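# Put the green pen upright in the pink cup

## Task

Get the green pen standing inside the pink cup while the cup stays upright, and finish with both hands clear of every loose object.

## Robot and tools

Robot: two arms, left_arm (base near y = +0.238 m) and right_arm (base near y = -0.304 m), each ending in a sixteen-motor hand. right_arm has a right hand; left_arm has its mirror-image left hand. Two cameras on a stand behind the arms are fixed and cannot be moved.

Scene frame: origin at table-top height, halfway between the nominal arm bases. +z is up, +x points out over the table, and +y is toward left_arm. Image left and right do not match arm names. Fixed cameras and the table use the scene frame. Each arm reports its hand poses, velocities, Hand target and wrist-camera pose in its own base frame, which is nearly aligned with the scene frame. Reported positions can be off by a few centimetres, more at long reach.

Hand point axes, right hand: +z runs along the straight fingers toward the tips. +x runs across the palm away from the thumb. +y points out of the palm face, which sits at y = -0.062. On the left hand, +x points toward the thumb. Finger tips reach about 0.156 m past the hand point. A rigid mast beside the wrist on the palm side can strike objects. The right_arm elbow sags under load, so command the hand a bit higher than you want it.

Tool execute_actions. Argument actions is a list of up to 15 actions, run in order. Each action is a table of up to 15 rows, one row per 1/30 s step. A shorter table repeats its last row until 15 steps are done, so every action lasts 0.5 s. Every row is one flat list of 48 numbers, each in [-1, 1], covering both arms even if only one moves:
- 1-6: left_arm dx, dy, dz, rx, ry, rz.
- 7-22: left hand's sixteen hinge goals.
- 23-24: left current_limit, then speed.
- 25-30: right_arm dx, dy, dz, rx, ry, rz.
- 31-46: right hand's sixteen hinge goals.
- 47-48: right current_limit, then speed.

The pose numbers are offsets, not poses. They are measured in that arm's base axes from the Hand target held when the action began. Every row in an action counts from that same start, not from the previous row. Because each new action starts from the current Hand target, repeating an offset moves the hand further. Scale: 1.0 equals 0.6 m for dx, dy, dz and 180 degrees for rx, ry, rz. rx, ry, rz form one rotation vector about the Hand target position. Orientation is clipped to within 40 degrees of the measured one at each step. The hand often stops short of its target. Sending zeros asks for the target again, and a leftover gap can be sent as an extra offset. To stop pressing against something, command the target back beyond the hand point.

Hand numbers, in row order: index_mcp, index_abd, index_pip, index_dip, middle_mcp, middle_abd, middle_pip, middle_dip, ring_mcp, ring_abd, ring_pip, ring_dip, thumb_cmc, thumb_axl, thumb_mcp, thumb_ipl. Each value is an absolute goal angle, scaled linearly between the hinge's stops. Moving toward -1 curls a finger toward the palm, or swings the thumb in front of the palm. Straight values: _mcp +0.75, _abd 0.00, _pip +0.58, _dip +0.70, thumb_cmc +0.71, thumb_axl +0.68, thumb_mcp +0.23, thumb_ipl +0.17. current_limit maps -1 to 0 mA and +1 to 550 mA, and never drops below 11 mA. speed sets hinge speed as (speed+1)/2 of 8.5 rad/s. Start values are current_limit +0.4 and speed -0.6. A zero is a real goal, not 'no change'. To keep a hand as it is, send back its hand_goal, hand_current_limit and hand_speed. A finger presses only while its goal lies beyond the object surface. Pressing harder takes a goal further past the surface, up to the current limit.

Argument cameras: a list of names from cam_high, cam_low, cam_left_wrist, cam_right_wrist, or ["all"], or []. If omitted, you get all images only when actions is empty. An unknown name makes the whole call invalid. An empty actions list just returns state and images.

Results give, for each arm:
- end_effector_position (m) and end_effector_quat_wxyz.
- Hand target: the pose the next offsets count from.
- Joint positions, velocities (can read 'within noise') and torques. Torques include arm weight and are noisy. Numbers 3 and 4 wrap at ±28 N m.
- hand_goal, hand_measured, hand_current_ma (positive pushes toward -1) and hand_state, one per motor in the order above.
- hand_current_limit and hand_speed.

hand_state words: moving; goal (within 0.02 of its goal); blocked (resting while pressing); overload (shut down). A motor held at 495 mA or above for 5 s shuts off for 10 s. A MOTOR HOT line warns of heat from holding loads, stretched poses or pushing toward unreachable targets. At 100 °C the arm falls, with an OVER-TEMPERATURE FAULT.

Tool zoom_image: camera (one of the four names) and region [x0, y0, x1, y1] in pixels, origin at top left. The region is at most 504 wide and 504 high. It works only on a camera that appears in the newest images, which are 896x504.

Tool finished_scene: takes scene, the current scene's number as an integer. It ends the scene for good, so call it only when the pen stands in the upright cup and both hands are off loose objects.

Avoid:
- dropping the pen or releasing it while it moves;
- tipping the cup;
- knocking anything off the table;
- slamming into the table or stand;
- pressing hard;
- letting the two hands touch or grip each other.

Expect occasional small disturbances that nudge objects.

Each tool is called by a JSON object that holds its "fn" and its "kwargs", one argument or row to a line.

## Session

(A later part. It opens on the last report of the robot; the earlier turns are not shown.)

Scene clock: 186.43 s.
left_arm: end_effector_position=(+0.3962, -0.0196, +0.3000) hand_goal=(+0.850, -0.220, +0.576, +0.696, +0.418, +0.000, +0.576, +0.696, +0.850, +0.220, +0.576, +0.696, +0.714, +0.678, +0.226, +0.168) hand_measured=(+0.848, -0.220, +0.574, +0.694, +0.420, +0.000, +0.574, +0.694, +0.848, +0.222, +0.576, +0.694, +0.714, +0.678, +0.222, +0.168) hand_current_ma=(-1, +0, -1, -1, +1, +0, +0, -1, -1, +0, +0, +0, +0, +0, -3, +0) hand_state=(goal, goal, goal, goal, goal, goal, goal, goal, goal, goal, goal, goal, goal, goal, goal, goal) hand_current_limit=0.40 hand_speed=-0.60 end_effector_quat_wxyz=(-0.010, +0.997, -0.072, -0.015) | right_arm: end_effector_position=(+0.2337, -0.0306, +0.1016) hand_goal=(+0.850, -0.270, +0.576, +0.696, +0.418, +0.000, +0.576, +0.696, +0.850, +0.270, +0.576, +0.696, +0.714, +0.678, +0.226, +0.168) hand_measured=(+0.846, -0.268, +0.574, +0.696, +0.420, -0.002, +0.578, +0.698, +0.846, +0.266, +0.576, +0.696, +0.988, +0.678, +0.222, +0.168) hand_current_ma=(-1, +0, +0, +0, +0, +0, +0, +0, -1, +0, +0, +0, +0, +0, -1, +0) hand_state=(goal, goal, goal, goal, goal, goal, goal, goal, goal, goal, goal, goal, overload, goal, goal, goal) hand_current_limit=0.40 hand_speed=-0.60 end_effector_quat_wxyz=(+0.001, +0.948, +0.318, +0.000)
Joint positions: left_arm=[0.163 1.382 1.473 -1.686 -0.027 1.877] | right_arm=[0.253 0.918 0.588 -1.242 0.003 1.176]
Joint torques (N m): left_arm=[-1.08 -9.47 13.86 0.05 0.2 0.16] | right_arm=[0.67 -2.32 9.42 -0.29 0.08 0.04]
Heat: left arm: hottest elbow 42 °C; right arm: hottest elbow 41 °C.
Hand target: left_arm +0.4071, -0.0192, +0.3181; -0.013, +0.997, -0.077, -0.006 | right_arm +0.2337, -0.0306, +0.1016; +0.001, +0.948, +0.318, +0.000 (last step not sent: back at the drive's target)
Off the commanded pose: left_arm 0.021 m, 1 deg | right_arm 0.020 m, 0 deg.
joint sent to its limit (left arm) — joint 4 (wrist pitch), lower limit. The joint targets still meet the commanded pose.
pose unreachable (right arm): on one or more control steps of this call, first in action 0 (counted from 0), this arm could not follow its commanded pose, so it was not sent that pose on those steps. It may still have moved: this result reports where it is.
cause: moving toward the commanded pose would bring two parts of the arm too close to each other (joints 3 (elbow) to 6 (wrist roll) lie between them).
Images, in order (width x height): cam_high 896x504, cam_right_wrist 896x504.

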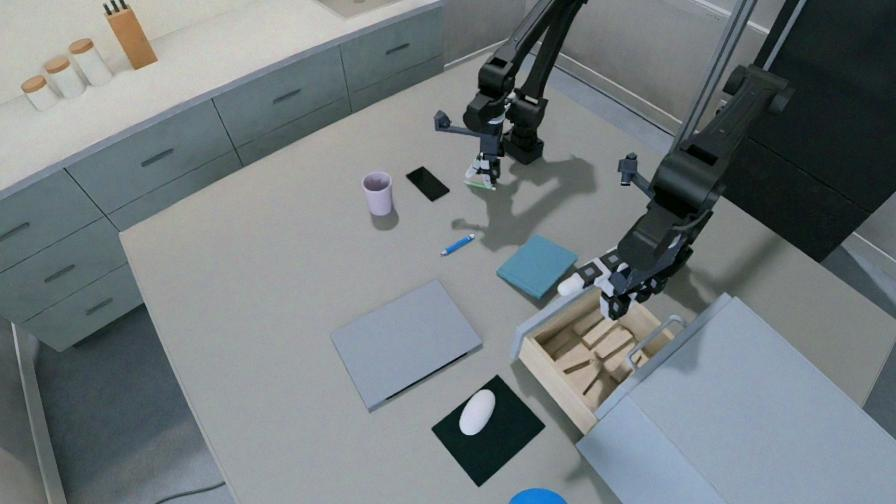

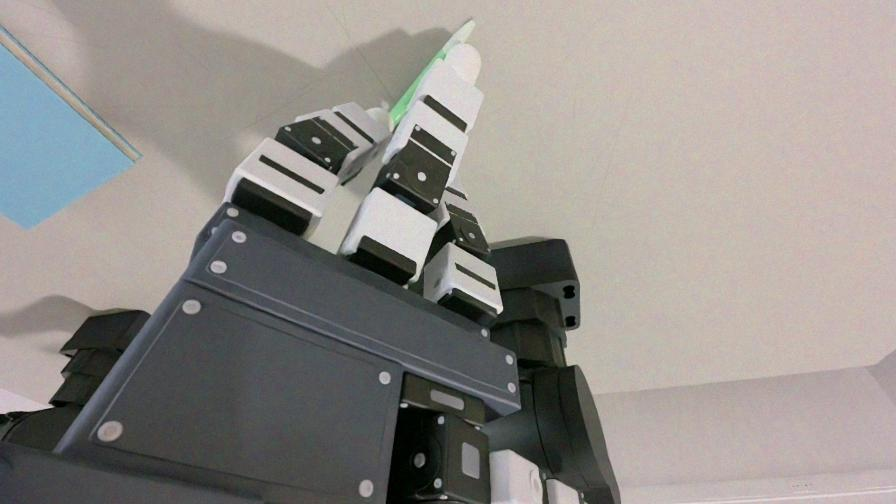

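{"fn": "execute_actions", "kwargs": {
  "actions": [
    [[0,0,0,0,0,0,0.849,-0.22,0.576,0.696,0.418,0,0.576,0.696,0.849,0.22,0.576,0.696,0.714,0.678,0.226,0.168,0.4,-0.6,0.058,-0.016,0.005,0,0,0,0.849,0.0,0.576,0.696,0.418,0,0.576,0.696,0.849,0.27,0.576,0.696,0.714,0.678,0.226,0.168,0.4,-0.6]]
  ],
  "cameras": ["cam_right_wrist","cam_high"]
}}

{"fn": "zoom_image", "kwargs": {
  "camera": "cam_right_wrist",
  "region": [370, 0, 510, 120]
}}

{"fn": "zoom_image", "kwargs": {
  "camera": "cam_high",
  "region": [430, 150, 530, 206]
}}

Scene clock: 188.43 s.
left_arm: end_effector_position=(+0.3962, -0.0196, +0.3000) hand_goal=(+0.850, -0.220, +0.576, +0.696, +0.418, +0.000, +0.576, +0.696, +0.850, +0.220, +0.576, +0.696, +0.714, +0.678, +0.226, +0.168) hand_measured=(+0.848, -0.220, +0.574, +0.694, +0.420, +0.000, +0.574, +0.694, +0.848, +0.222, +0.576, +0.694, +0.714, +0.678, +0.222, +0.168) hand_current_ma=(-1, +0, -1, -1, +1, +0, +0, -1, -1, +0, +0, +0, +0, +0, -3, +0) hand_state=(goal, goal, goal, goal, goal, goal, goal, goal, goal, goal, goal, goal, goal, goal, goal, goal) hand_current_limit=0.40 hand_speed=-0.60 end_effector_quat_wxyz=(-0.010, +0.997, -0.072, -0.015) | right_arm: end_effector_position=(+0.2442, -0.0423, +0.0870) hand_goal=(+0.850, +0.000, +0.576, +0.696, +0.418, +0.000, +0.576, +0.696, +0.850, +0.270, +0.576, +0.696, +0.714, +0.678, +0.226, +0.168) hand_measured=(+0.846, -0.002, +0.574, +0.696, +0.420, +0.000, +0.578, +0.698, +0.850, +0.272, +0.578, +0.696, +0.988, +0.678, +0.222, +0.168) hand_current_ma=(-1, +0, +0, +0, +0, +0, +0, +0, +0, +0, +0, +0, +0, +0, -1, +0) hand_state=(goal, goal, goal, goal, goal, goal, goal, goal, goal, goal, goal, goal, overload, goal, goal, goal) hand_current_limit=0.40 hand_speed=-0.60 end_effector_quat_wxyz=(-0.002, +0.948, +0.318, -0.028)
Joint positions: left_arm=[0.163 1.382 1.473 -1.686 -0.027 1.877] | right_arm=[0.189 1.011 0.6 -1.215 0.004 1.111]
Joint torques (N m): left_arm=[-0.97 -9.93 13.89 0.13 0.15 0.16] | right_arm=[-0.15 -2.67 13.83 -0.08 0.08 -0.05]
Heat: left arm: hottest elbow 42 °C; right arm: hottest elbow 40 °C.
Hand target: left_arm +0.4071, -0.0192, +0.3181; -0.013, +0.997, -0.077, -0.006 | right_arm +0.2685, -0.0402, +0.1046; +0.001, +0.948, +0.318, +0.000
Off the commanded pose: left_arm 0.021 m, 1 deg | right_arm 0.030 m, 3 deg.
joint sent to its limit (left arm) — joint 4 (wrist pitch), lower limit. The joint targets still meet the commanded pose.
Images, in order (width x height): cam_high 896x504, cam_right_wrist 896x504.

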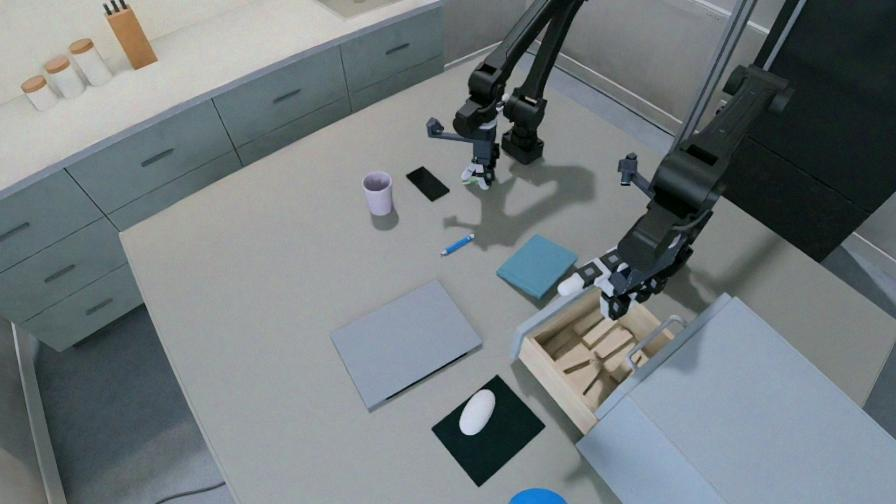

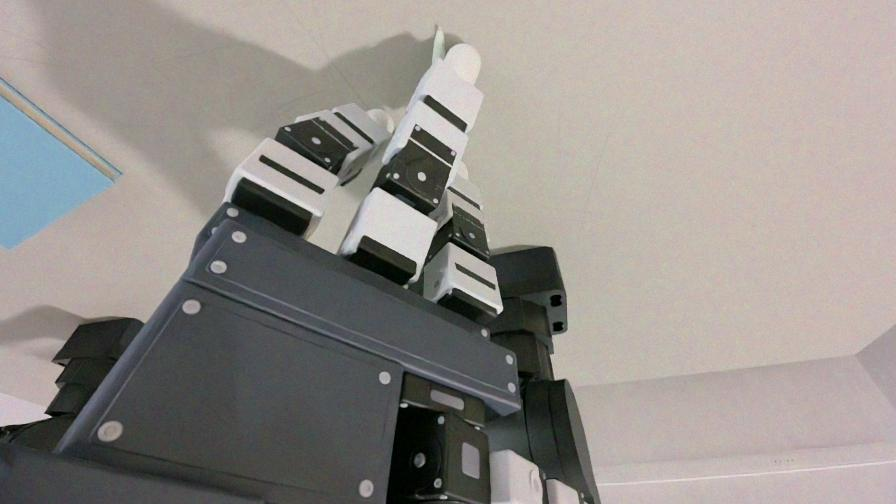

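Scaled by 3.600 from the camera's 896x504 image, which has a finer 1280x720 frame.

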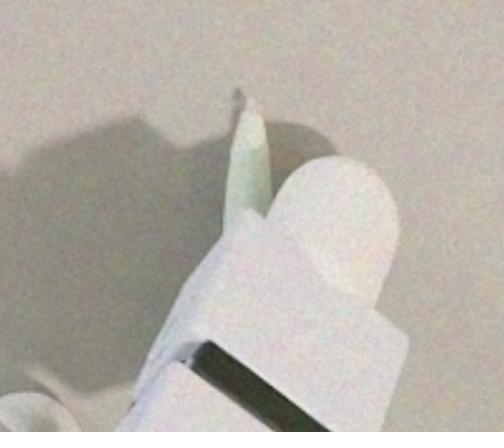

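Scaled by 5.040 from the camera's 896x504 image, which has a finer 1280x720 frame.

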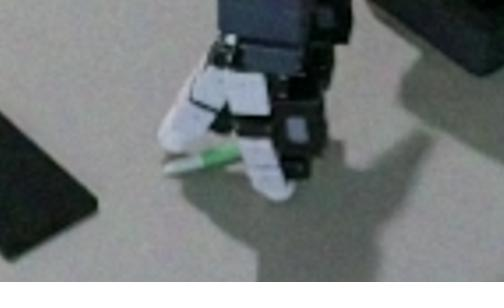

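{"fn": "execute_actions", "kwargs": {
  "actions": [
    [[0,0,0,0,0,0,0.849,-0.22,0.576,0.696,0.418,0,0.576,0.696,0.849,0.22,0.576,0.696,0.714,0.678,0.226,0.168,0.4,-0.6,-0.02,0,0.06,0,0,0,0.849,0.0,0.576,0.696,0.418,0,0.576,0.696,0.849,0.27,0.576,0.696,0.714,0.678,0.226,0.168,0.4,-0.6]]
  ],
  "cameras": ["cam_right_wrist","cam_high"]
}}

{"fn": "zoom_image", "kwargs": {
  "camera": "cam_high",
  "region": [430, 150, 530, 206]
}}

Scene clock: 189.47 s.
left_arm: end_effector_position=(+0.3962, -0.0196, +0.3000) hand_goal=(+0.850, -0.220, +0.576, +0.696, +0.418, +0.000, +0.576, +0.696, +0.850, +0.220, +0.576, +0.696, +0.714, +0.678, +0.226, +0.168) hand_measured=(+0.848, -0.220, +0.574, +0.694, +0.420, +0.000, +0.574, +0.694, +0.848, +0.222, +0.576, +0.694, +0.714, +0.678, +0.222, +0.168) hand_current_ma=(-1, +0, -1, -1, +1, +0, +0, -1, -1, +0, +0, +0, +0, +0, -3, +0) hand_state=(goal, goal, goal, goal, goal, goal, goal, goal, goal, goal, goal, goal, goal, goal, goal, goal) hand_current_limit=0.40 hand_speed=-0.60 end_effector_quat_wxyz=(-0.010, +0.997, -0.072, -0.015) | right_arm: end_effector_position=(+0.2388, -0.0433, +0.1181) hand_goal=(+0.850, +0.000, +0.576, +0.696, +0.418, +0.000, +0.576, +0.696, +0.850, +0.270, +0.576, +0.696, +0.714, +0.678, +0.226, +0.168) hand_measured=(+0.846, -0.002, +0.574, +0.696, +0.420, +0.000, +0.578, +0.698, +0.850, +0.272, +0.578, +0.696, +0.988, +0.678, +0.222, +0.168) hand_current_ma=(-1, +0, +0, +0, +0, +0, +0, +0, +0, +0, +0, +0, +0, +0, -1, +0) hand_state=(goal, goal, goal, goal, goal, goal, goal, goal, goal, goal, goal, goal, overload, goal, goal, goal) hand_current_limit=0.40 hand_speed=-0.60 end_effector_quat_wxyz=(-0.002, +0.948, +0.319, -0.025)
Joint positions: left_arm=[0.163 1.382 1.473 -1.686 -0.027 1.877] | right_arm=[0.189 0.949 0.651 -1.323 0.004 1.111]
Joint torques (N m): left_arm=[-1.2 -9.93 13.94 0.12 0.15 0.15] | right_arm=[0.44 -3.14 14.64 -0.9 0.05 0.04]
Heat: left arm: hottest elbow 42 °C; right arm: hottest elbow 40 °C.
Hand target: left_arm +0.4071, -0.0192, +0.3181; -0.013, +0.997, -0.077, -0.006 | right_arm +0.2566, -0.0402, +0.1407; +0.001, +0.948, +0.318, +0.000
Off the commanded pose: left_arm 0.021 m, 1 deg | right_arm 0.029 m, 3 deg.
joint sent to its limit (left arm) — joint 4 (wrist pitch), lower limit. The joint targets still meet the commanded pose.
Images, in order (width x height): cam_high 896x504, cam_right_wrist 896x504.

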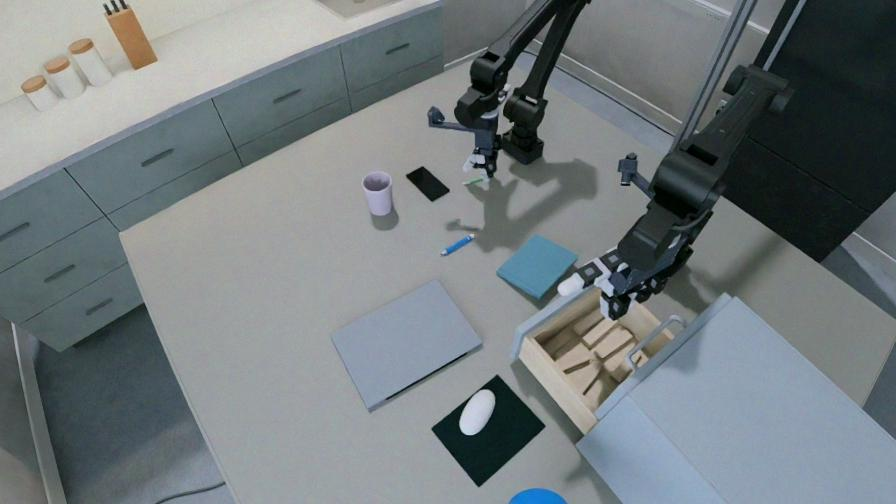

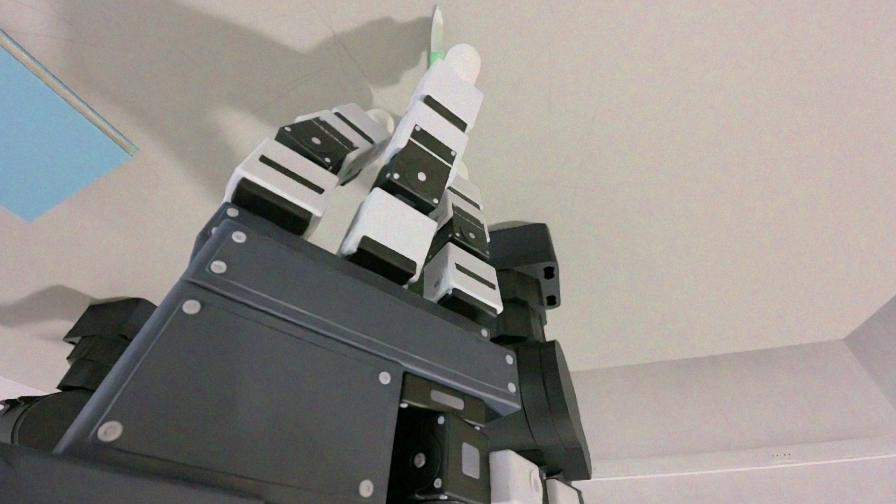

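Scaled by 5.040 from the camera's 896x504 image, which has a finer 1280x720 frame.

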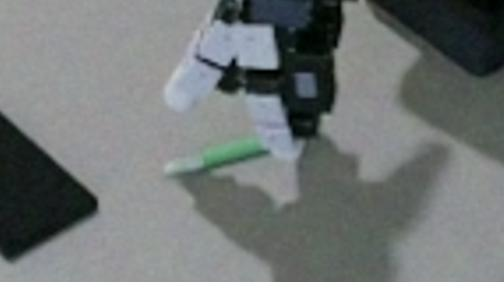

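{"fn": "execute_actions", "kwargs": {
  "actions": [
    [[0,0,0,0,0,0,0.849,-0.22,0.576,0.696,0.418,0,0.576,0.696,0.849,0.22,0.576,0.696,0.714,0.678,0.226,0.168,0.4,-0.6,0.02,0.03,0.03,0,0,0.157,0.849,0.0,0.576,0.696,0.849,0,0.576,0.696,0.849,0.0,0.576,0.696,0.714,0.678,0.226,0.168,0.4,-0.6]],
    [[0,0,0,0,0,0,0.849,-0.22,0.576,0.696,0.418,0,0.576,0.696,0.849,0.22,0.576,0.696,0.714,0.678,0.226,0.168,0.4,-0.6,0.01,0.06,0,0,0,0.157,0.849,0.0,0.576,0.696,0.849,0,0.576,0.696,0.849,0.0,0.576,0.696,0.714,0.678,0.226,0.168,0.4,-0.6]],
    [[0,0,0,0,0,0,0.849,-0.22,0.576,0.696,0.418,0,0.576,0.696,0.849,0.22,0.576,0.696,0.714,0.678,0.226,0.168,0.4,-0.6,0,0.065,0,0,0,0.157,0.849,0.0,0.576,0.696,0.849,0,0.576,0.696,0.849,0.0,0.576,0.696,0.714,0.678,0.226,0.168,0.4,-0.6]],
    [[0,0,0,0,0,0,0.849,-0.22,0.576,0.696,0.418,0,0.576,0.696,0.849,0.22,0.576,0.696,0.714,0.678,0.226,0.168,0.4,-0.6,-0.015,0.066,0,0,0,0.157,0.849,0.0,0.576,0.696,0.849,0,0.576,0.696,0.849,0.0,0.576,0.696,0.714,0.678,0.226,0.168,0.4,-0.6]],
    [[0,0,0,0,0,0,0.849,-0.22,0.576,0.696,0.418,0,0.576,0.696,0.849,0.22,0.576,0.696,0.714,0.678,0.226,0.168,0.4,-0.6,0,0,-0.03,-0.0962,0.0556,0,0.849,0.0,0.576,0.696,0.849,0,0.576,0.696,0.849,0.0,0.576,0.696,0.714,0.678,0.226,0.168,0.4,-0.6]]
  ],
  "cameras": ["cam_right_wrist","cam_high"]
}}

{"fn": "zoom_image", "kwargs": {
  "camera": "cam_high",
  "region": [430, 150, 530, 206]
}}

Scene clock: 196.63 s.
left_arm: end_effector_position=(+0.3962, -0.0196, +0.3000) hand_goal=(+0.850, -0.220, +0.576, +0.696, +0.418, +0.000, +0.576, +0.696, +0.850, +0.220, +0.576, +0.696, +0.714, +0.678, +0.226, +0.168) hand_measured=(+0.848, -0.220, +0.574, +0.694, +0.420, +0.000, +0.574, +0.694, +0.848, +0.222, +0.576, +0.694, +0.714, +0.678, +0.222, +0.168) hand_current_ma=(-1, +0, -1, -1, +1, +0, +0, -1, -1, +0, +0, +0, +0, +0, -3, +0) hand_state=(goal, goal, goal, goal, goal, goal, goal, goal, goal, goal, goal, goal, goal, goal, goal, goal) hand_current_limit=0.40 hand_speed=-0.60 end_effector_quat_wxyz=(-0.010, +0.997, -0.072, -0.015) | right_arm: end_effector_position=(+0.2484, +0.0851, +0.1201) hand_goal=(+0.850, +0.000, +0.576, +0.696, +0.850, +0.000, +0.576, +0.696, +0.850, +0.000, +0.576, +0.696, +0.714, +0.678, +0.226, +0.168) hand_measured=(+0.846, -0.002, +0.574, +0.696, +0.844, +0.000, +0.576, +0.698, +0.846, +0.002, +0.576, +0.696, +0.724, +0.678, +0.222, +0.168) hand_current_ma=(-1, +0, +0, +0, -1, +0, +0, +0, -1, +0, +0, +0, +0, +0, -1, +0) hand_state=(goal, goal, goal, goal, goal, goal, goal, goal, goal, goal, goal, goal, overload, goal, goal, goal) hand_current_limit=0.40 hand_speed=-0.60 end_effector_quat_wxyz=(-0.063, +0.251, +0.950, -0.176)
Joint positions: left_arm=[0.163 1.382 1.473 -1.686 -0.027 1.877] | right_arm=[0.341 1.062 0.768 -1.585 0.217 -0.679]
Joint torques (N m): left_arm=[-1.26 -9.58 13.87 0.05 0.16 0.14] | right_arm=[1.44 -3.72 14.12 -1.35 0.35 0.16]
Heat: left arm: hottest elbow 42 °C; right arm: hottest elbow 40 °C.
Hand target: left_arm +0.4071, -0.0192, +0.3181; -0.013, +0.997, -0.077, -0.006 | right_arm +0.2656, +0.0923, +0.1406; -0.044, +0.254, +0.952, -0.167
Off the commanded pose: left_arm 0.021 m, 1 deg | right_arm 0.028 m, 2 deg.
joint sent to its limit (left arm) — joint 4 (wrist pitch), lower limit.
not at rest: the robot was still moving 3 seconds after this call's last action.
Images, in order (width x height): cam_high 896x504, cam_right_wrist 896x504.

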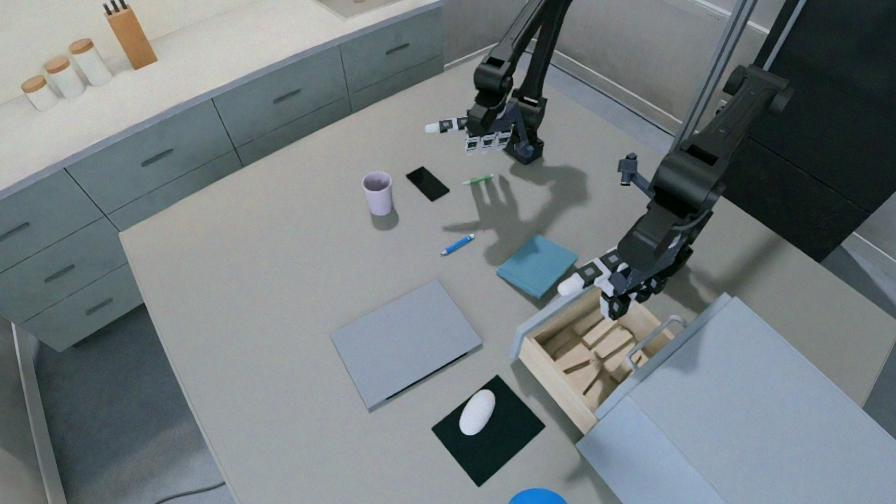

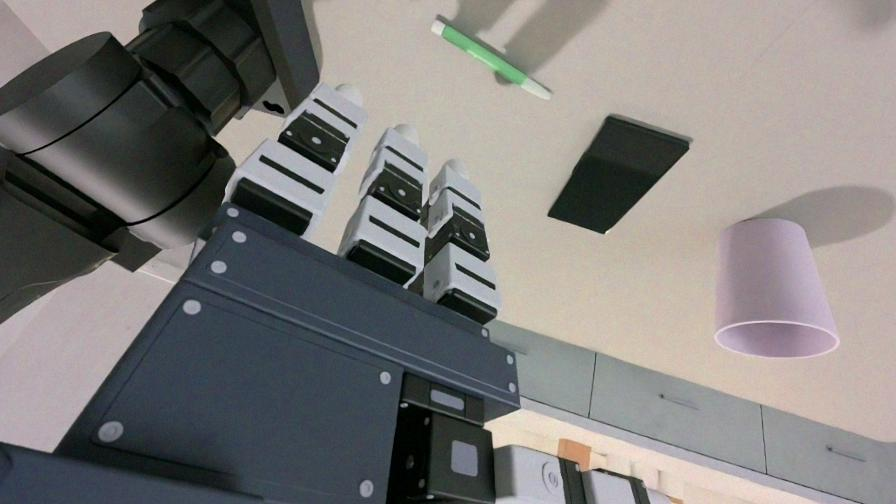

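Scaled by 5.040 from the camera's 896x504 image, which has a finer 1280x720 frame.

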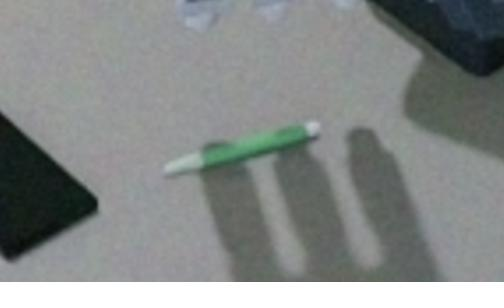

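{"fn": "execute_actions", "kwargs": {
  "actions": [
    [[0,0,0,0,0,0,0.849,-0.22,0.576,0.696,0.418,0,0.576,0.696,0.849,0.22,0.576,0.696,0.714,0.678,0.226,0.168,0.4,-0.6,0.045,-0.04,-0.06,0,0,0.04,0.849,0.0,0.576,0.696,0.849,0,0.576,0.696,0.849,0.0,0.576,0.696,0.714,0.678,0.226,0.168,0.4,-0.6]]
  ],
  "cameras": ["cam_right_wrist","cam_high"]
}}

{"fn": "zoom_image", "kwargs": {
  "camera": "cam_high",
  "region": [430, 150, 530, 206]
}}

Scene clock: 200.90 s.
left_arm: end_effector_position=(+0.3962, -0.0196, +0.3000) hand_goal=(+0.850, -0.220, +0.576, +0.696, +0.418, +0.000, +0.576, +0.696, +0.850, +0.220, +0.576, +0.696, +0.714, +0.678, +0.226, +0.168) hand_measured=(+0.848, -0.220, +0.574, +0.694, +0.420, +0.000, +0.574, +0.694, +0.848, +0.222, +0.576, +0.694, +0.714, +0.678, +0.222, +0.168) hand_current_ma=(-1, +0, -1, -1, +1, +0, +0, -1, -1, +0, +0, +0, +0, +0, -3, +0) hand_state=(goal, goal, goal, goal, goal, goal, goal, goal, goal, goal, goal, goal, goal, goal, goal, goal) hand_current_limit=0.40 hand_speed=-0.60 end_effector_quat_wxyz=(-0.010, +0.997, -0.072, -0.015) | right_arm: end_effector_position=(+0.2834, +0.0683, +0.0995) hand_goal=(+0.850, +0.000, +0.576, +0.696, +0.850, +0.000, +0.576, +0.696, +0.850, +0.000, +0.576, +0.696, +0.714, +0.678, +0.226, +0.168) hand_measured=(+0.846, -0.002, +0.574, +0.696, +0.844, +0.000, +0.576, +0.698, +0.846, +0.002, +0.576, +0.696, +0.456, +0.678, +0.222, +0.168) hand_current_ma=(-1, +0, +0, +0, -1, +0, +0, +0, -1, +0, +0, +0, +0, +0, -1, +0) hand_state=(goal, goal, goal, goal, goal, goal, goal, goal, goal, goal, goal, goal, overload, goal, goal, goal) hand_current_limit=0.40 hand_speed=-0.60 end_effector_quat_wxyz=(-0.041, +0.191, +0.965, -0.176)
Joint positions: left_arm=[0.163 1.382 1.473 -1.686 -0.027 1.877] | right_arm=[0.229 1.14 0.768 -1.426 0.285 -0.919]
Joint torques (N m): left_arm=[-1.32 -9.23 13.86 0.09 0.16 0.2] | right_arm=[-0.21 -4.95 10.44 -0.28 0.21 -0.03]
Heat: left arm: hottest elbow 42 °C; right arm: hottest elbow 40 °C.
Hand target: left_arm +0.4071, -0.0192, +0.3181; -0.013, +0.997, -0.077, -0.006 | right_arm +0.2926, +0.0685, +0.1046; -0.034, +0.193, +0.966, -0.169
Off the commanded pose: left_arm 0.021 m, 1 deg | right_arm 0.011 m, 1 deg.
joint sent to its limit (left arm) — joint 4 (wrist pitch), lower limit.
not at rest: the robot was still moving 3 seconds after this call's last action.
Images, in order (width x height): cam_high 896x504, cam_right_wrist 896x504.

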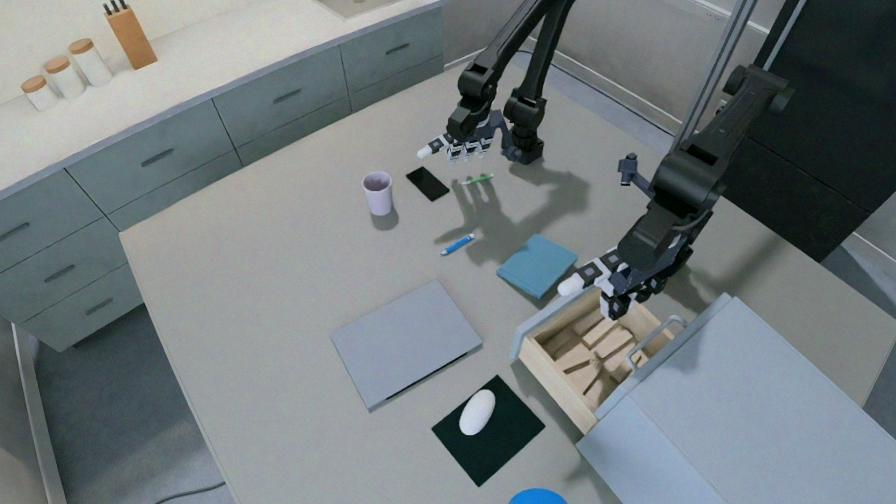

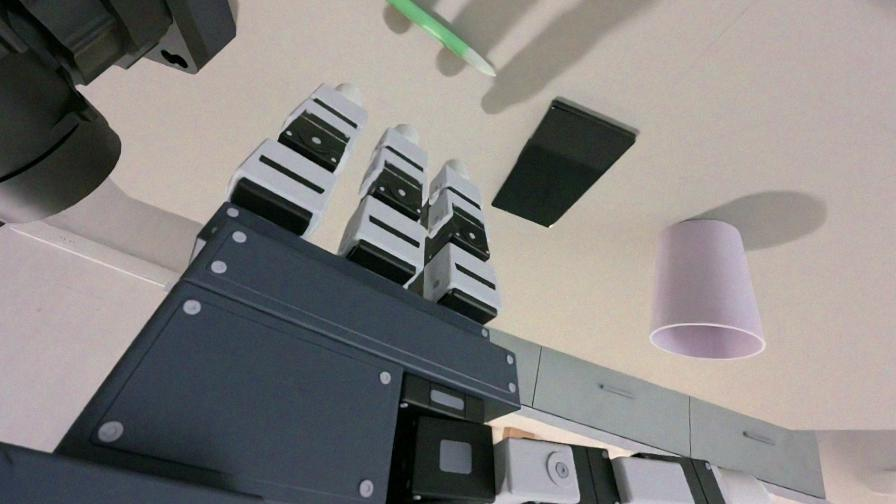

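Scaled by 5.040 from the camera's 896x504 image, which has a finer 1280x720 frame.

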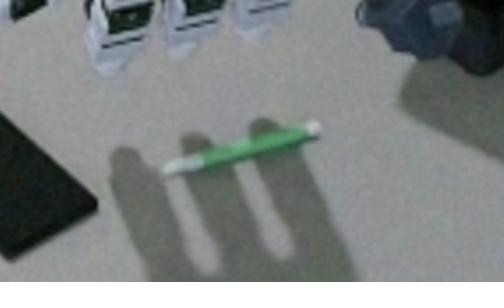

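{"fn": "execute_actions", "kwargs": {
  "actions": [
    [[0,0,0,0,0,0,0.849,-0.22,0.576,0.696,0.418,0,0.576,0.696,0.849,0.22,0.576,0.696,0.714,0.678,0.226,0.168,0.4,-0.6,-0.055,0.025,-0.045,0,0,-0.02,0.849,0.0,0.576,0.696,0.849,0,0.576,0.696,0.849,0.0,0.576,0.696,0.714,0.678,0.226,0.168,0.4,-0.6]]
  ],
  "cameras": ["cam_right_wrist","cam_high"]
}}

{"fn": "zoom_image", "kwargs": {
  "camera": "cam_high",
  "region": [430, 150, 530, 206]
}}

Scene clock: 204.10 s.
left_arm: end_effector_position=(+0.3962, -0.0196, +0.3000) hand_goal=(+0.850, -0.220, +0.576, +0.696, +0.418, +0.000, +0.576, +0.696, +0.850, +0.220, +0.576, +0.696, +0.714, +0.678, +0.226, +0.168) hand_measured=(+0.848, -0.220, +0.574, +0.694, +0.420, +0.000, +0.574, +0.694, +0.848, +0.222, +0.576, +0.694, +0.714, +0.678, +0.222, +0.168) hand_current_ma=(-1, +0, -1, -1, +1, +0, +0, -1, -1, +0, +0, +0, +0, +0, -3, +0) hand_state=(goal, goal, goal, goal, goal, goal, goal, goal, goal, goal, goal, goal, goal, goal, goal, goal) hand_current_limit=0.40 hand_speed=-0.60 end_effector_quat_wxyz=(-0.010, +0.997, -0.072, -0.015) | right_arm: end_effector_position=(+0.2573, +0.0803, +0.0751) hand_goal=(+0.850, +0.000, +0.576, +0.696, +0.850, +0.000, +0.576, +0.696, +0.850, +0.000, +0.576, +0.696, +0.714, +0.678, +0.226, +0.168) hand_measured=(+0.846, -0.002, +0.574, +0.696, +0.844, +0.000, +0.576, +0.698, +0.846, +0.002, +0.576, +0.696, +0.346, +0.678, +0.222, +0.168) hand_current_ma=(-1, +0, +0, +0, -1, +0, +0, +0, -1, +0, +0, +0, +0, +0, -1, +0) hand_state=(goal, goal, goal, goal, goal, goal, goal, goal, goal, goal, goal, goal, overload, goal, goal, goal) hand_current_limit=0.40 hand_speed=-0.60 end_effector_quat_wxyz=(-0.049, +0.223, +0.958, -0.173)
Joint positions: left_arm=[0.163 1.382 1.473 -1.686 -0.027 1.877] | right_arm=[0.305 1.115 0.679 -1.401 0.246 -0.775]
Joint torques (N m): left_arm=[-1.44 -9.35 14.09 0.23 0.18 0.15] | right_arm=[1.55 -5.54 8.4 -0.39 0.22 0.15]
Heat: left arm: hottest elbow 43 °C; right arm: hottest elbow 40 °C.
Hand target: left_arm +0.4071, -0.0192, +0.3181; -0.013, +0.997, -0.077, -0.006 | right_arm +0.2596, +0.0833, +0.0775; -0.039, +0.224, +0.959, -0.168
Off the commanded pose: left_arm 0.021 m, 1 deg | right_arm 0.005 m, 1 deg.
joint sent to its limit (left arm) — joint 4 (wrist pitch), lower limit. The joint targets still meet the commanded pose.
Images, in order (width x height): cam_high 896x504, cam_right_wrist 896x504.

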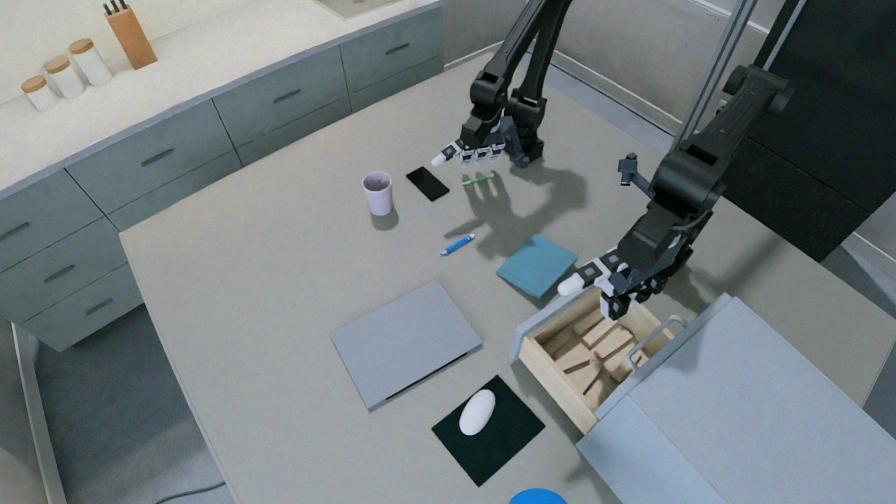

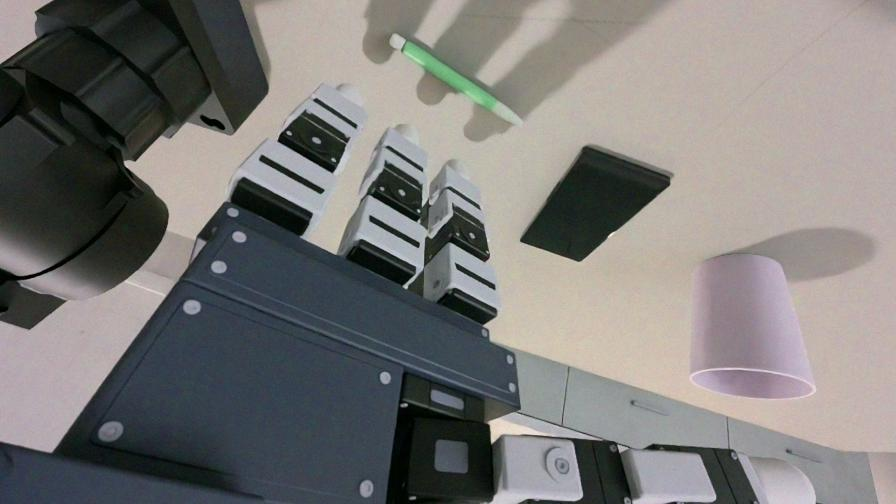

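Scaled by 5.040 from the camera's 896x504 image, which has a finer 1280x720 frame.

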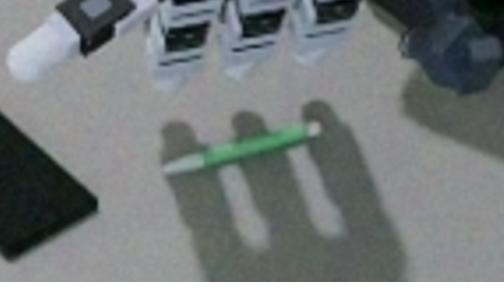

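{"fn": "execute_actions", "kwargs": {
  "actions": [
    [[0,0,0,0,0,0,0.849,-0.22,0.576,0.696,0.418,0,0.576,0.696,0.849,0.22,0.576,0.696,0.714,0.678,0.226,0.168,0.4,-0.6,0,0,-0.036,0,0,0,0.849,0.0,0.576,0.696,0.849,0,0.576,0.696,0.849,0.0,0.576,0.696,0.714,0.678,0.226,0.168,0.4,-0.6]]
  ],
  "cameras": ["cam_right_wrist","cam_high"]
}}

{"fn": "zoom_image", "kwargs": {
  "camera": "cam_high",
  "region": [430, 150, 530, 206]
}}

Scene clock: 205.23 s.
left_arm: end_effector_position=(+0.3962, -0.0196, +0.3000) hand_goal=(+0.850, -0.220, +0.576, +0.696, +0.418, +0.000, +0.576, +0.696, +0.850, +0.220, +0.576, +0.696, +0.714, +0.678, +0.226, +0.168) hand_measured=(+0.848, -0.220, +0.574, +0.694, +0.420, +0.000, +0.574, +0.694, +0.848, +0.222, +0.576, +0.694, +0.714, +0.678, +0.222, +0.168) hand_current_ma=(-1, +0, -1, -1, +1, +0, +0, -1, -1, +0, +0, +0, +0, +0, -3, +0) hand_state=(goal, goal, goal, goal, goal, goal, goal, goal, goal, goal, goal, goal, goal, goal, goal, goal) hand_current_limit=0.40 hand_speed=-0.60 end_effector_quat_wxyz=(-0.010, +0.997, -0.072, -0.015) | right_arm: end_effector_position=(+0.2594, +0.0811, +0.0588) hand_goal=(+0.850, +0.000, +0.576, +0.696, +0.850, +0.000, +0.576, +0.696, +0.850, +0.000, +0.576, +0.696, +0.714, +0.678, +0.226, +0.168) hand_measured=(+0.846, -0.002, +0.574, +0.696, +0.844, +0.000, +0.576, +0.698, +0.846, +0.002, +0.576, +0.696, +0.324, +0.678, +0.222, +0.168) hand_current_ma=(-1, +0, +0, +0, -1, +0, +0, +0, -1, +0, +0, +0, +0, +0, -1, +0) hand_state=(goal, goal, goal, goal, goal, goal, goal, goal, goal, goal, goal, goal, overload, goal, goal, goal) hand_current_limit=0.40 hand_speed=-0.60 end_effector_quat_wxyz=(-0.040, +0.224, +0.959, -0.168)
Joint positions: left_arm=[0.163 1.382 1.473 -1.686 -0.027 1.877] | right_arm=[0.306 1.131 0.642 -1.328 0.246 -0.774]
Joint torques (N m): left_arm=[-1.26 -10.05 13.98 0.02 0.18 0.13] | right_arm=[1.55 -4.01 7.92 -0.42 0.24 0.14]
Heat: left arm: hottest elbow 43 °C; right arm: hottest elbow 39 °C.
Hand target: left_arm +0.4071, -0.0192, +0.3181; -0.013, +0.997, -0.077, -0.006 | right_arm +0.2595, +0.0834, +0.0559; -0.039, +0.224, +0.959, -0.168
Off the commanded pose: left_arm 0.021 m, 1 deg | right_arm 0.004 m, 0 deg.
joint sent to its limit (left arm) — joint 4 (wrist pitch), lower limit. The joint targets still meet the commanded pose.
Images, in order (width x height): cam_high 896x504, cam_right_wrist 896x504.

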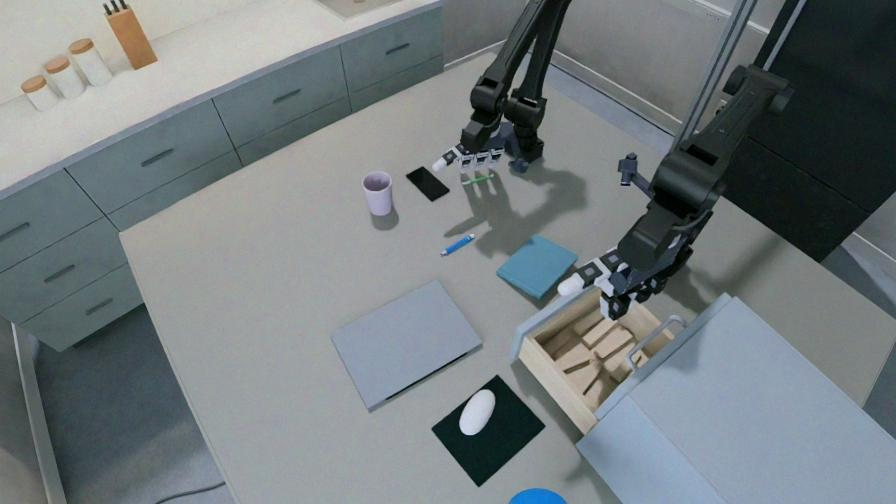

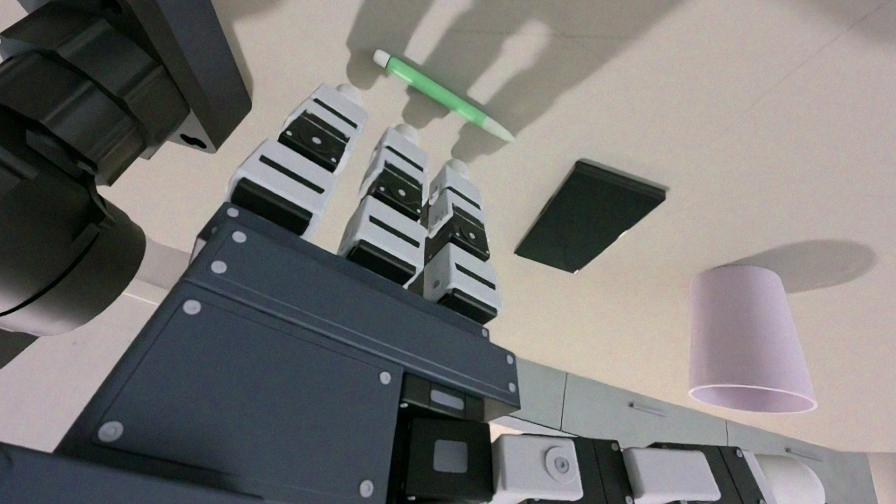

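Scaled by 5.040 from the camera's 896x504 image, which has a finer 1280x720 frame.

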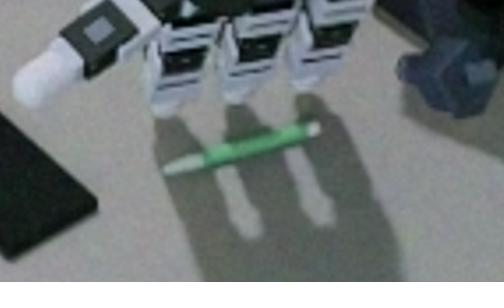

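{"fn": "execute_actions", "kwargs": {
  "actions": [
    [[0,0,0,0,0,0,0.849,-0.22,0.576,0.696,0.418,0,0.576,0.696,0.849,0.22,0.576,0.696,0.714,0.678,0.226,0.168,0.4,-0.6,0,0,-0.018,0,0,0,0.849,0.0,0.576,0.696,0.849,0,0.576,0.696,0.849,0.0,0.576,0.696,0.714,0.678,0.226,0.168,0.4,-0.6]],
    [[0,0,0,0,0,0,0.849,-0.22,0.576,0.696,0.418,0,0.576,0.696,0.849,0.22,0.576,0.696,0.714,0.678,0.226,0.168,0.4,-0.6,0.021,0.045,0,0,0,0,0.849,0.0,0.576,0.696,0.849,0,0.576,0.696,0.849,0.0,0.576,0.696,0.714,0.678,0.226,0.168,0.4,-0.6]],
    [[0,0,0,0,0,0,0.849,-0.22,0.576,0.696,0.418,0,0.576,0.696,0.849,0.22,0.576,0.696,0.714,0.678,0.226,0.168,0.4,-0.6,0.021,0.045,0,0,0,0,0.849,0.0,0.576,0.696,0.849,0,0.576,0.696,0.849,0.0,0.576,0.696,0.714,0.678,0.226,0.168,0.4,-0.6]],
    [[0,0,0,0,0,0,0.849,-0.22,0.576,0.696,0.418,0,0.576,0.696,0.849,0.22,0.576,0.696,0.714,0.678,0.226,0.168,0.4,-0.6,0.021,0.045,0,0,0,0,0.849,0.0,0.576,0.696,0.849,0,0.576,0.696,0.849,0.0,0.576,0.696,0.714,0.678,0.226,0.168,0.4,-0.6]]
  ],
  "cameras": ["cam_right_wrist","cam_high"]
}}

{"fn": "zoom_image", "kwargs": {
  "camera": "cam_high",
  "region": [430, 150, 530, 206]
}}

Scene clock: 210.03 s.
left_arm: end_effector_position=(+0.3962, -0.0196, +0.3000) hand_goal=(+0.850, -0.220, +0.576, +0.696, +0.418, +0.000, +0.576, +0.696, +0.850, +0.220, +0.576, +0.696, +0.714, +0.678, +0.226, +0.168) hand_measured=(+0.848, -0.220, +0.574, +0.694, +0.420, +0.000, +0.574, +0.694, +0.848, +0.222, +0.576, +0.694, +0.714, +0.678, +0.222, +0.168) hand_current_ma=(-1, +0, -1, -1, +1, +0, +0, -1, -1, +0, +0, +0, +0, +0, -3, +0) hand_state=(goal, goal, goal, goal, goal, goal, goal, goal, goal, goal, goal, goal, goal, goal, goal, goal) hand_current_limit=0.40 hand_speed=-0.60 end_effector_quat_wxyz=(-0.010, +0.997, -0.072, -0.015) | right_arm: end_effector_position=(+0.2734, +0.1393, +0.0342) hand_goal=(+0.850, +0.000, +0.576, +0.696, +0.850, +0.000, +0.576, +0.696, +0.850, +0.000, +0.576, +0.696, +0.714, +0.678, +0.226, +0.168) hand_measured=(+0.910, +0.010, +0.614, +0.718, +0.898, +0.010, +0.610, +0.712, +0.888, +0.008, +0.600, +0.710, +0.150, +0.678, +0.222, +0.168) hand_current_ma=(+82, +2, +31, +13, +53, +2, +27, +7, +35, +1, +14, +5, +0, +0, -1, +0) hand_state=(blocked, goal, blocked, blocked, blocked, goal, blocked, goal, blocked, goal, blocked, goal, overload, goal, goal, goal) hand_current_limit=0.40 hand_speed=-0.60 end_effector_quat_wxyz=(-0.055, +0.220, +0.953, -0.199)
Joint positions: left_arm=[0.163 1.382 1.473 -1.686 -0.027 1.877] | right_arm=[0.51 1.341 0.734 -1.323 0.217 -0.567]
Joint torques (N m): left_arm=[-0.91 -9.7 13.9 0.1 0.18 0.13] | right_arm=[2.14 -5.89 12.29 0.09 -0.89 0.15]
Heat: left arm: hottest elbow 43 °C; right arm: hottest elbow 39 °C.
Hand target: left_arm +0.4071, -0.0192, +0.3181; -0.013, +0.997, -0.077, -0.006 | right_arm +0.2973, +0.1645, +0.0452; -0.039, +0.224, +0.959, -0.168
Off the commanded pose: left_arm 0.021 m, 1 deg | right_arm 0.036 m, 4 deg.
joint sent to its limit (left arm) — joint 4 (wrist pitch), lower limit. The joint targets still meet the commanded pose.
Images, in order (width x height): cam_high 896x504, cam_right_wrist 896x504.

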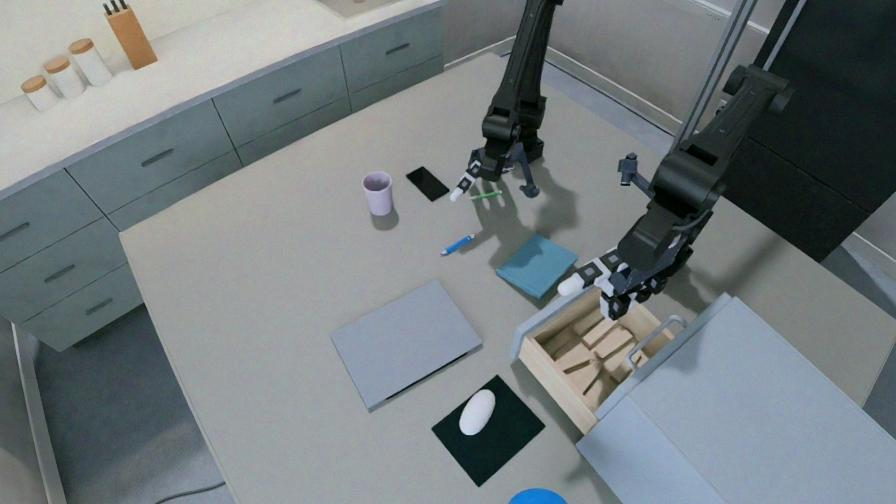

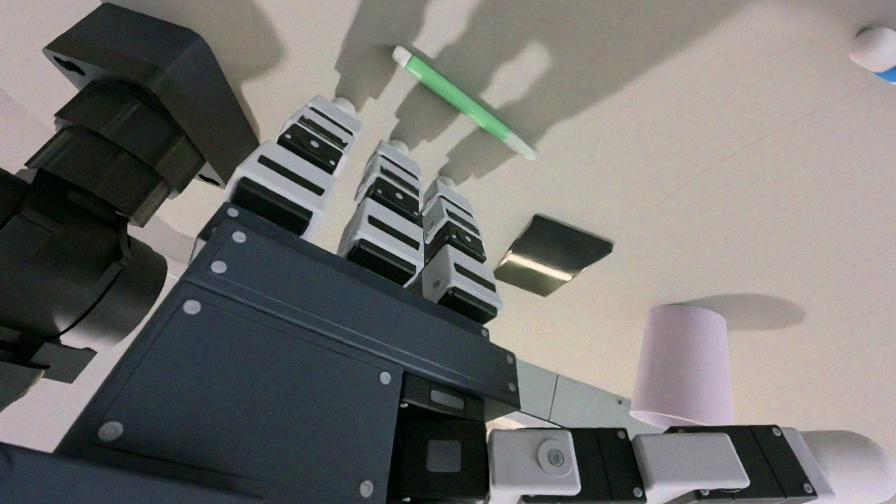

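Scaled by 5.040 from the camera's 896x504 image, which has a finer 1280x720 frame.

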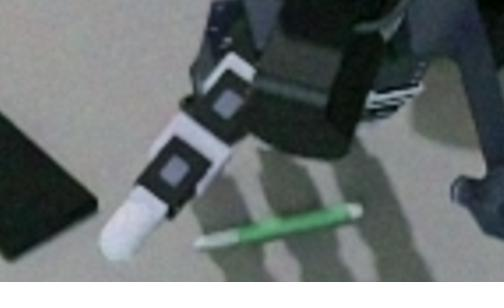

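{"fn": "execute_actions", "kwargs": {
  "actions": [
    [[0,0,0,0,0,0,0.849,-0.22,0.576,0.696,0.418,0,0.576,0.696,0.849,0.22,0.576,0.696,0.714,0.678,0.226,0.168,0.4,-0.6,0.005,0,0.03,0,0,0,0.849,0.0,0.576,0.696,0.849,0,0.576,0.696,0.849,0.0,0.576,0.696,0.714,0.678,0.226,0.168,0.4,-0.6]],
    [[0,0,0,0,0,0,0.849,-0.22,0.576,0.696,0.418,0,0.576,0.696,0.849,0.22,0.576,0.696,0.714,0.678,0.226,0.168,0.4,-0.6,0.025,0.045,0,0,0,0,0.849,0.0,0.576,0.696,0.849,0,0.576,0.696,0.849,0.0,0.576,0.696,0.714,0.678,0.226,0.168,0.4,-0.6]],
    [[0,0,0,0,0,0,0.849,-0.22,0.576,0.696,0.418,0,0.576,0.696,0.849,0.22,0.576,0.696,0.714,0.678,0.226,0.168,0.4,-0.6,0.025,0.045,0,0,0,0,0.849,0.0,0.576,0.696,0.849,0,0.576,0.696,0.849,0.0,0.576,0.696,0.714,0.678,0.226,0.168,0.4,-0.6]],
    [[0,0,0,0,0,0,0.849,-0.22,0.576,0.696,0.418,0,0.576,0.696,0.849,0.22,0.576,0.696,0.714,0.678,0.226,0.168,0.4,-0.6,0.025,0.045,0,0,0,0,0.849,0.0,0.576,0.696,0.849,0,0.576,0.696,0.849,0.0,0.576,0.696,0.714,0.678,0.226,0.168,0.4,-0.6]]
  ],
  "cameras": ["cam_right_wrist","cam_high"]
}}

{"fn": "zoom_image", "kwargs": {
  "camera": "cam_high",
  "region": [430, 160, 530, 216]
}}

Scene clock: 212.80 s.
left_arm: end_effector_position=(+0.3962, -0.0196, +0.3000) hand_goal=(+0.850, -0.220, +0.576, +0.696, +0.418, +0.000, +0.576, +0.696, +0.850, +0.220, +0.576, +0.696, +0.714, +0.678, +0.226, +0.168) hand_measured=(+0.848, -0.220, +0.574, +0.694, +0.420, +0.000, +0.574, +0.694, +0.848, +0.222, +0.576, +0.694, +0.714, +0.678, +0.222, +0.168) hand_current_ma=(-1, +0, -1, -1, +1, +0, +0, -1, -1, +0, +0, +0, +0, +0, -3, +0) hand_state=(goal, goal, goal, goal, goal, goal, goal, goal, goal, goal, goal, goal, goal, goal, goal, goal) hand_current_limit=0.40 hand_speed=-0.60 end_effector_quat_wxyz=(-0.010, +0.997, -0.072, -0.015) | right_arm: end_effector_position=(+0.3305, +0.2306, +0.0504) hand_goal=(+0.850, +0.000, +0.576, +0.696, +0.850, +0.000, +0.576, +0.696, +0.850, +0.000, +0.576, +0.696, +0.714, +0.678, +0.226, +0.168) hand_measured=(+0.858, +0.000, +0.582, +0.700, +0.846, +0.002, +0.578, +0.698, +0.846, +0.004, +0.578, +0.698, +0.114, +0.678, +0.222, +0.168) hand_current_ma=(+2, +0, +1, +1, -1, +0, +0, +0, -1, +0, +0, +0, +0, +0, -1, +0) hand_state=(goal, goal, goal, goal, goal, goal, goal, goal, goal, goal, goal, goal, overload, goal, goal, goal) hand_current_limit=0.40 hand_speed=-0.60 end_effector_quat_wxyz=(-0.049, +0.221, +0.957, -0.180)
Joint positions: left_arm=[0.163 1.382 1.473 -1.686 -0.027 1.877] | right_arm=[0.637 1.54 0.995 -1.368 0.157 -0.452]
Joint torques (N m): left_arm=[-1.14 -9.29 13.86 0.02 0.16 0.16] | right_arm=[1.32 -9.29 12.33 -1.28 0.03 0.11]
Heat: left arm: hottest elbow 43 °C; right arm: hottest elbow 39 °C.
Hand target: left_arm +0.4071, -0.0192, +0.3181; -0.013, +0.997, -0.077, -0.006 | right_arm +0.3453, +0.2454, +0.0632; -0.039, +0.224, +0.959, -0.168
Off the commanded pose: left_arm 0.021 m, 1 deg | right_arm 0.025 m, 2 deg.
joint sent to its limit (left arm) — joint 4 (wrist pitch), lower limit. The joint targets still meet the commanded pose.
Images, in order (width x height): cam_high 896x504, cam_right_wrist 896x504.

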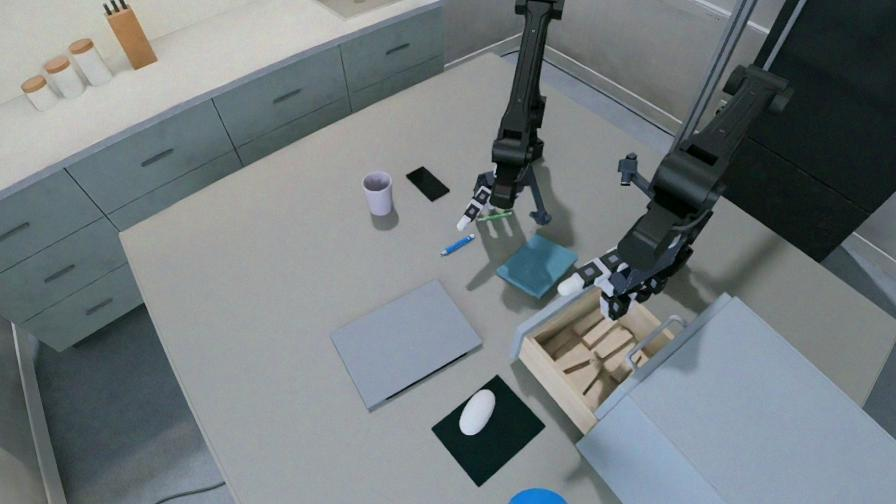

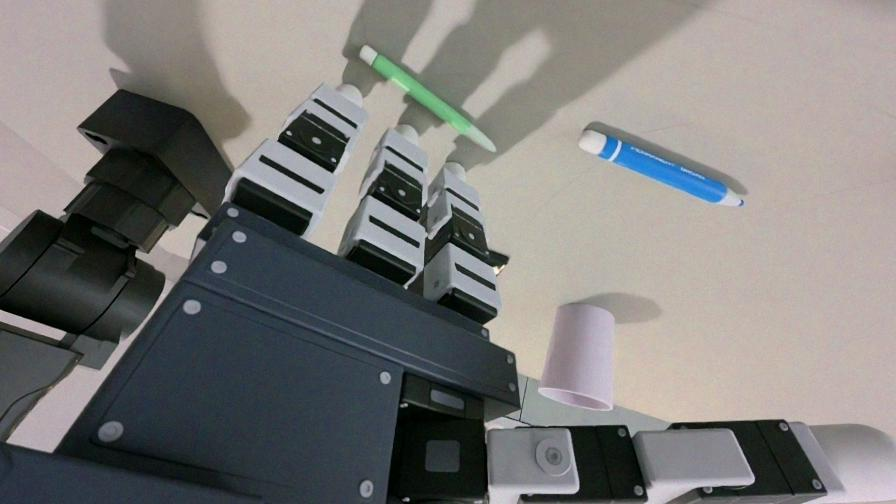

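Scaled by 5.040 from the camera's 896x504 image, which has a finer 1280x720 frame.

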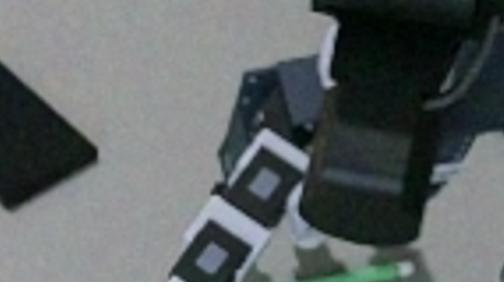

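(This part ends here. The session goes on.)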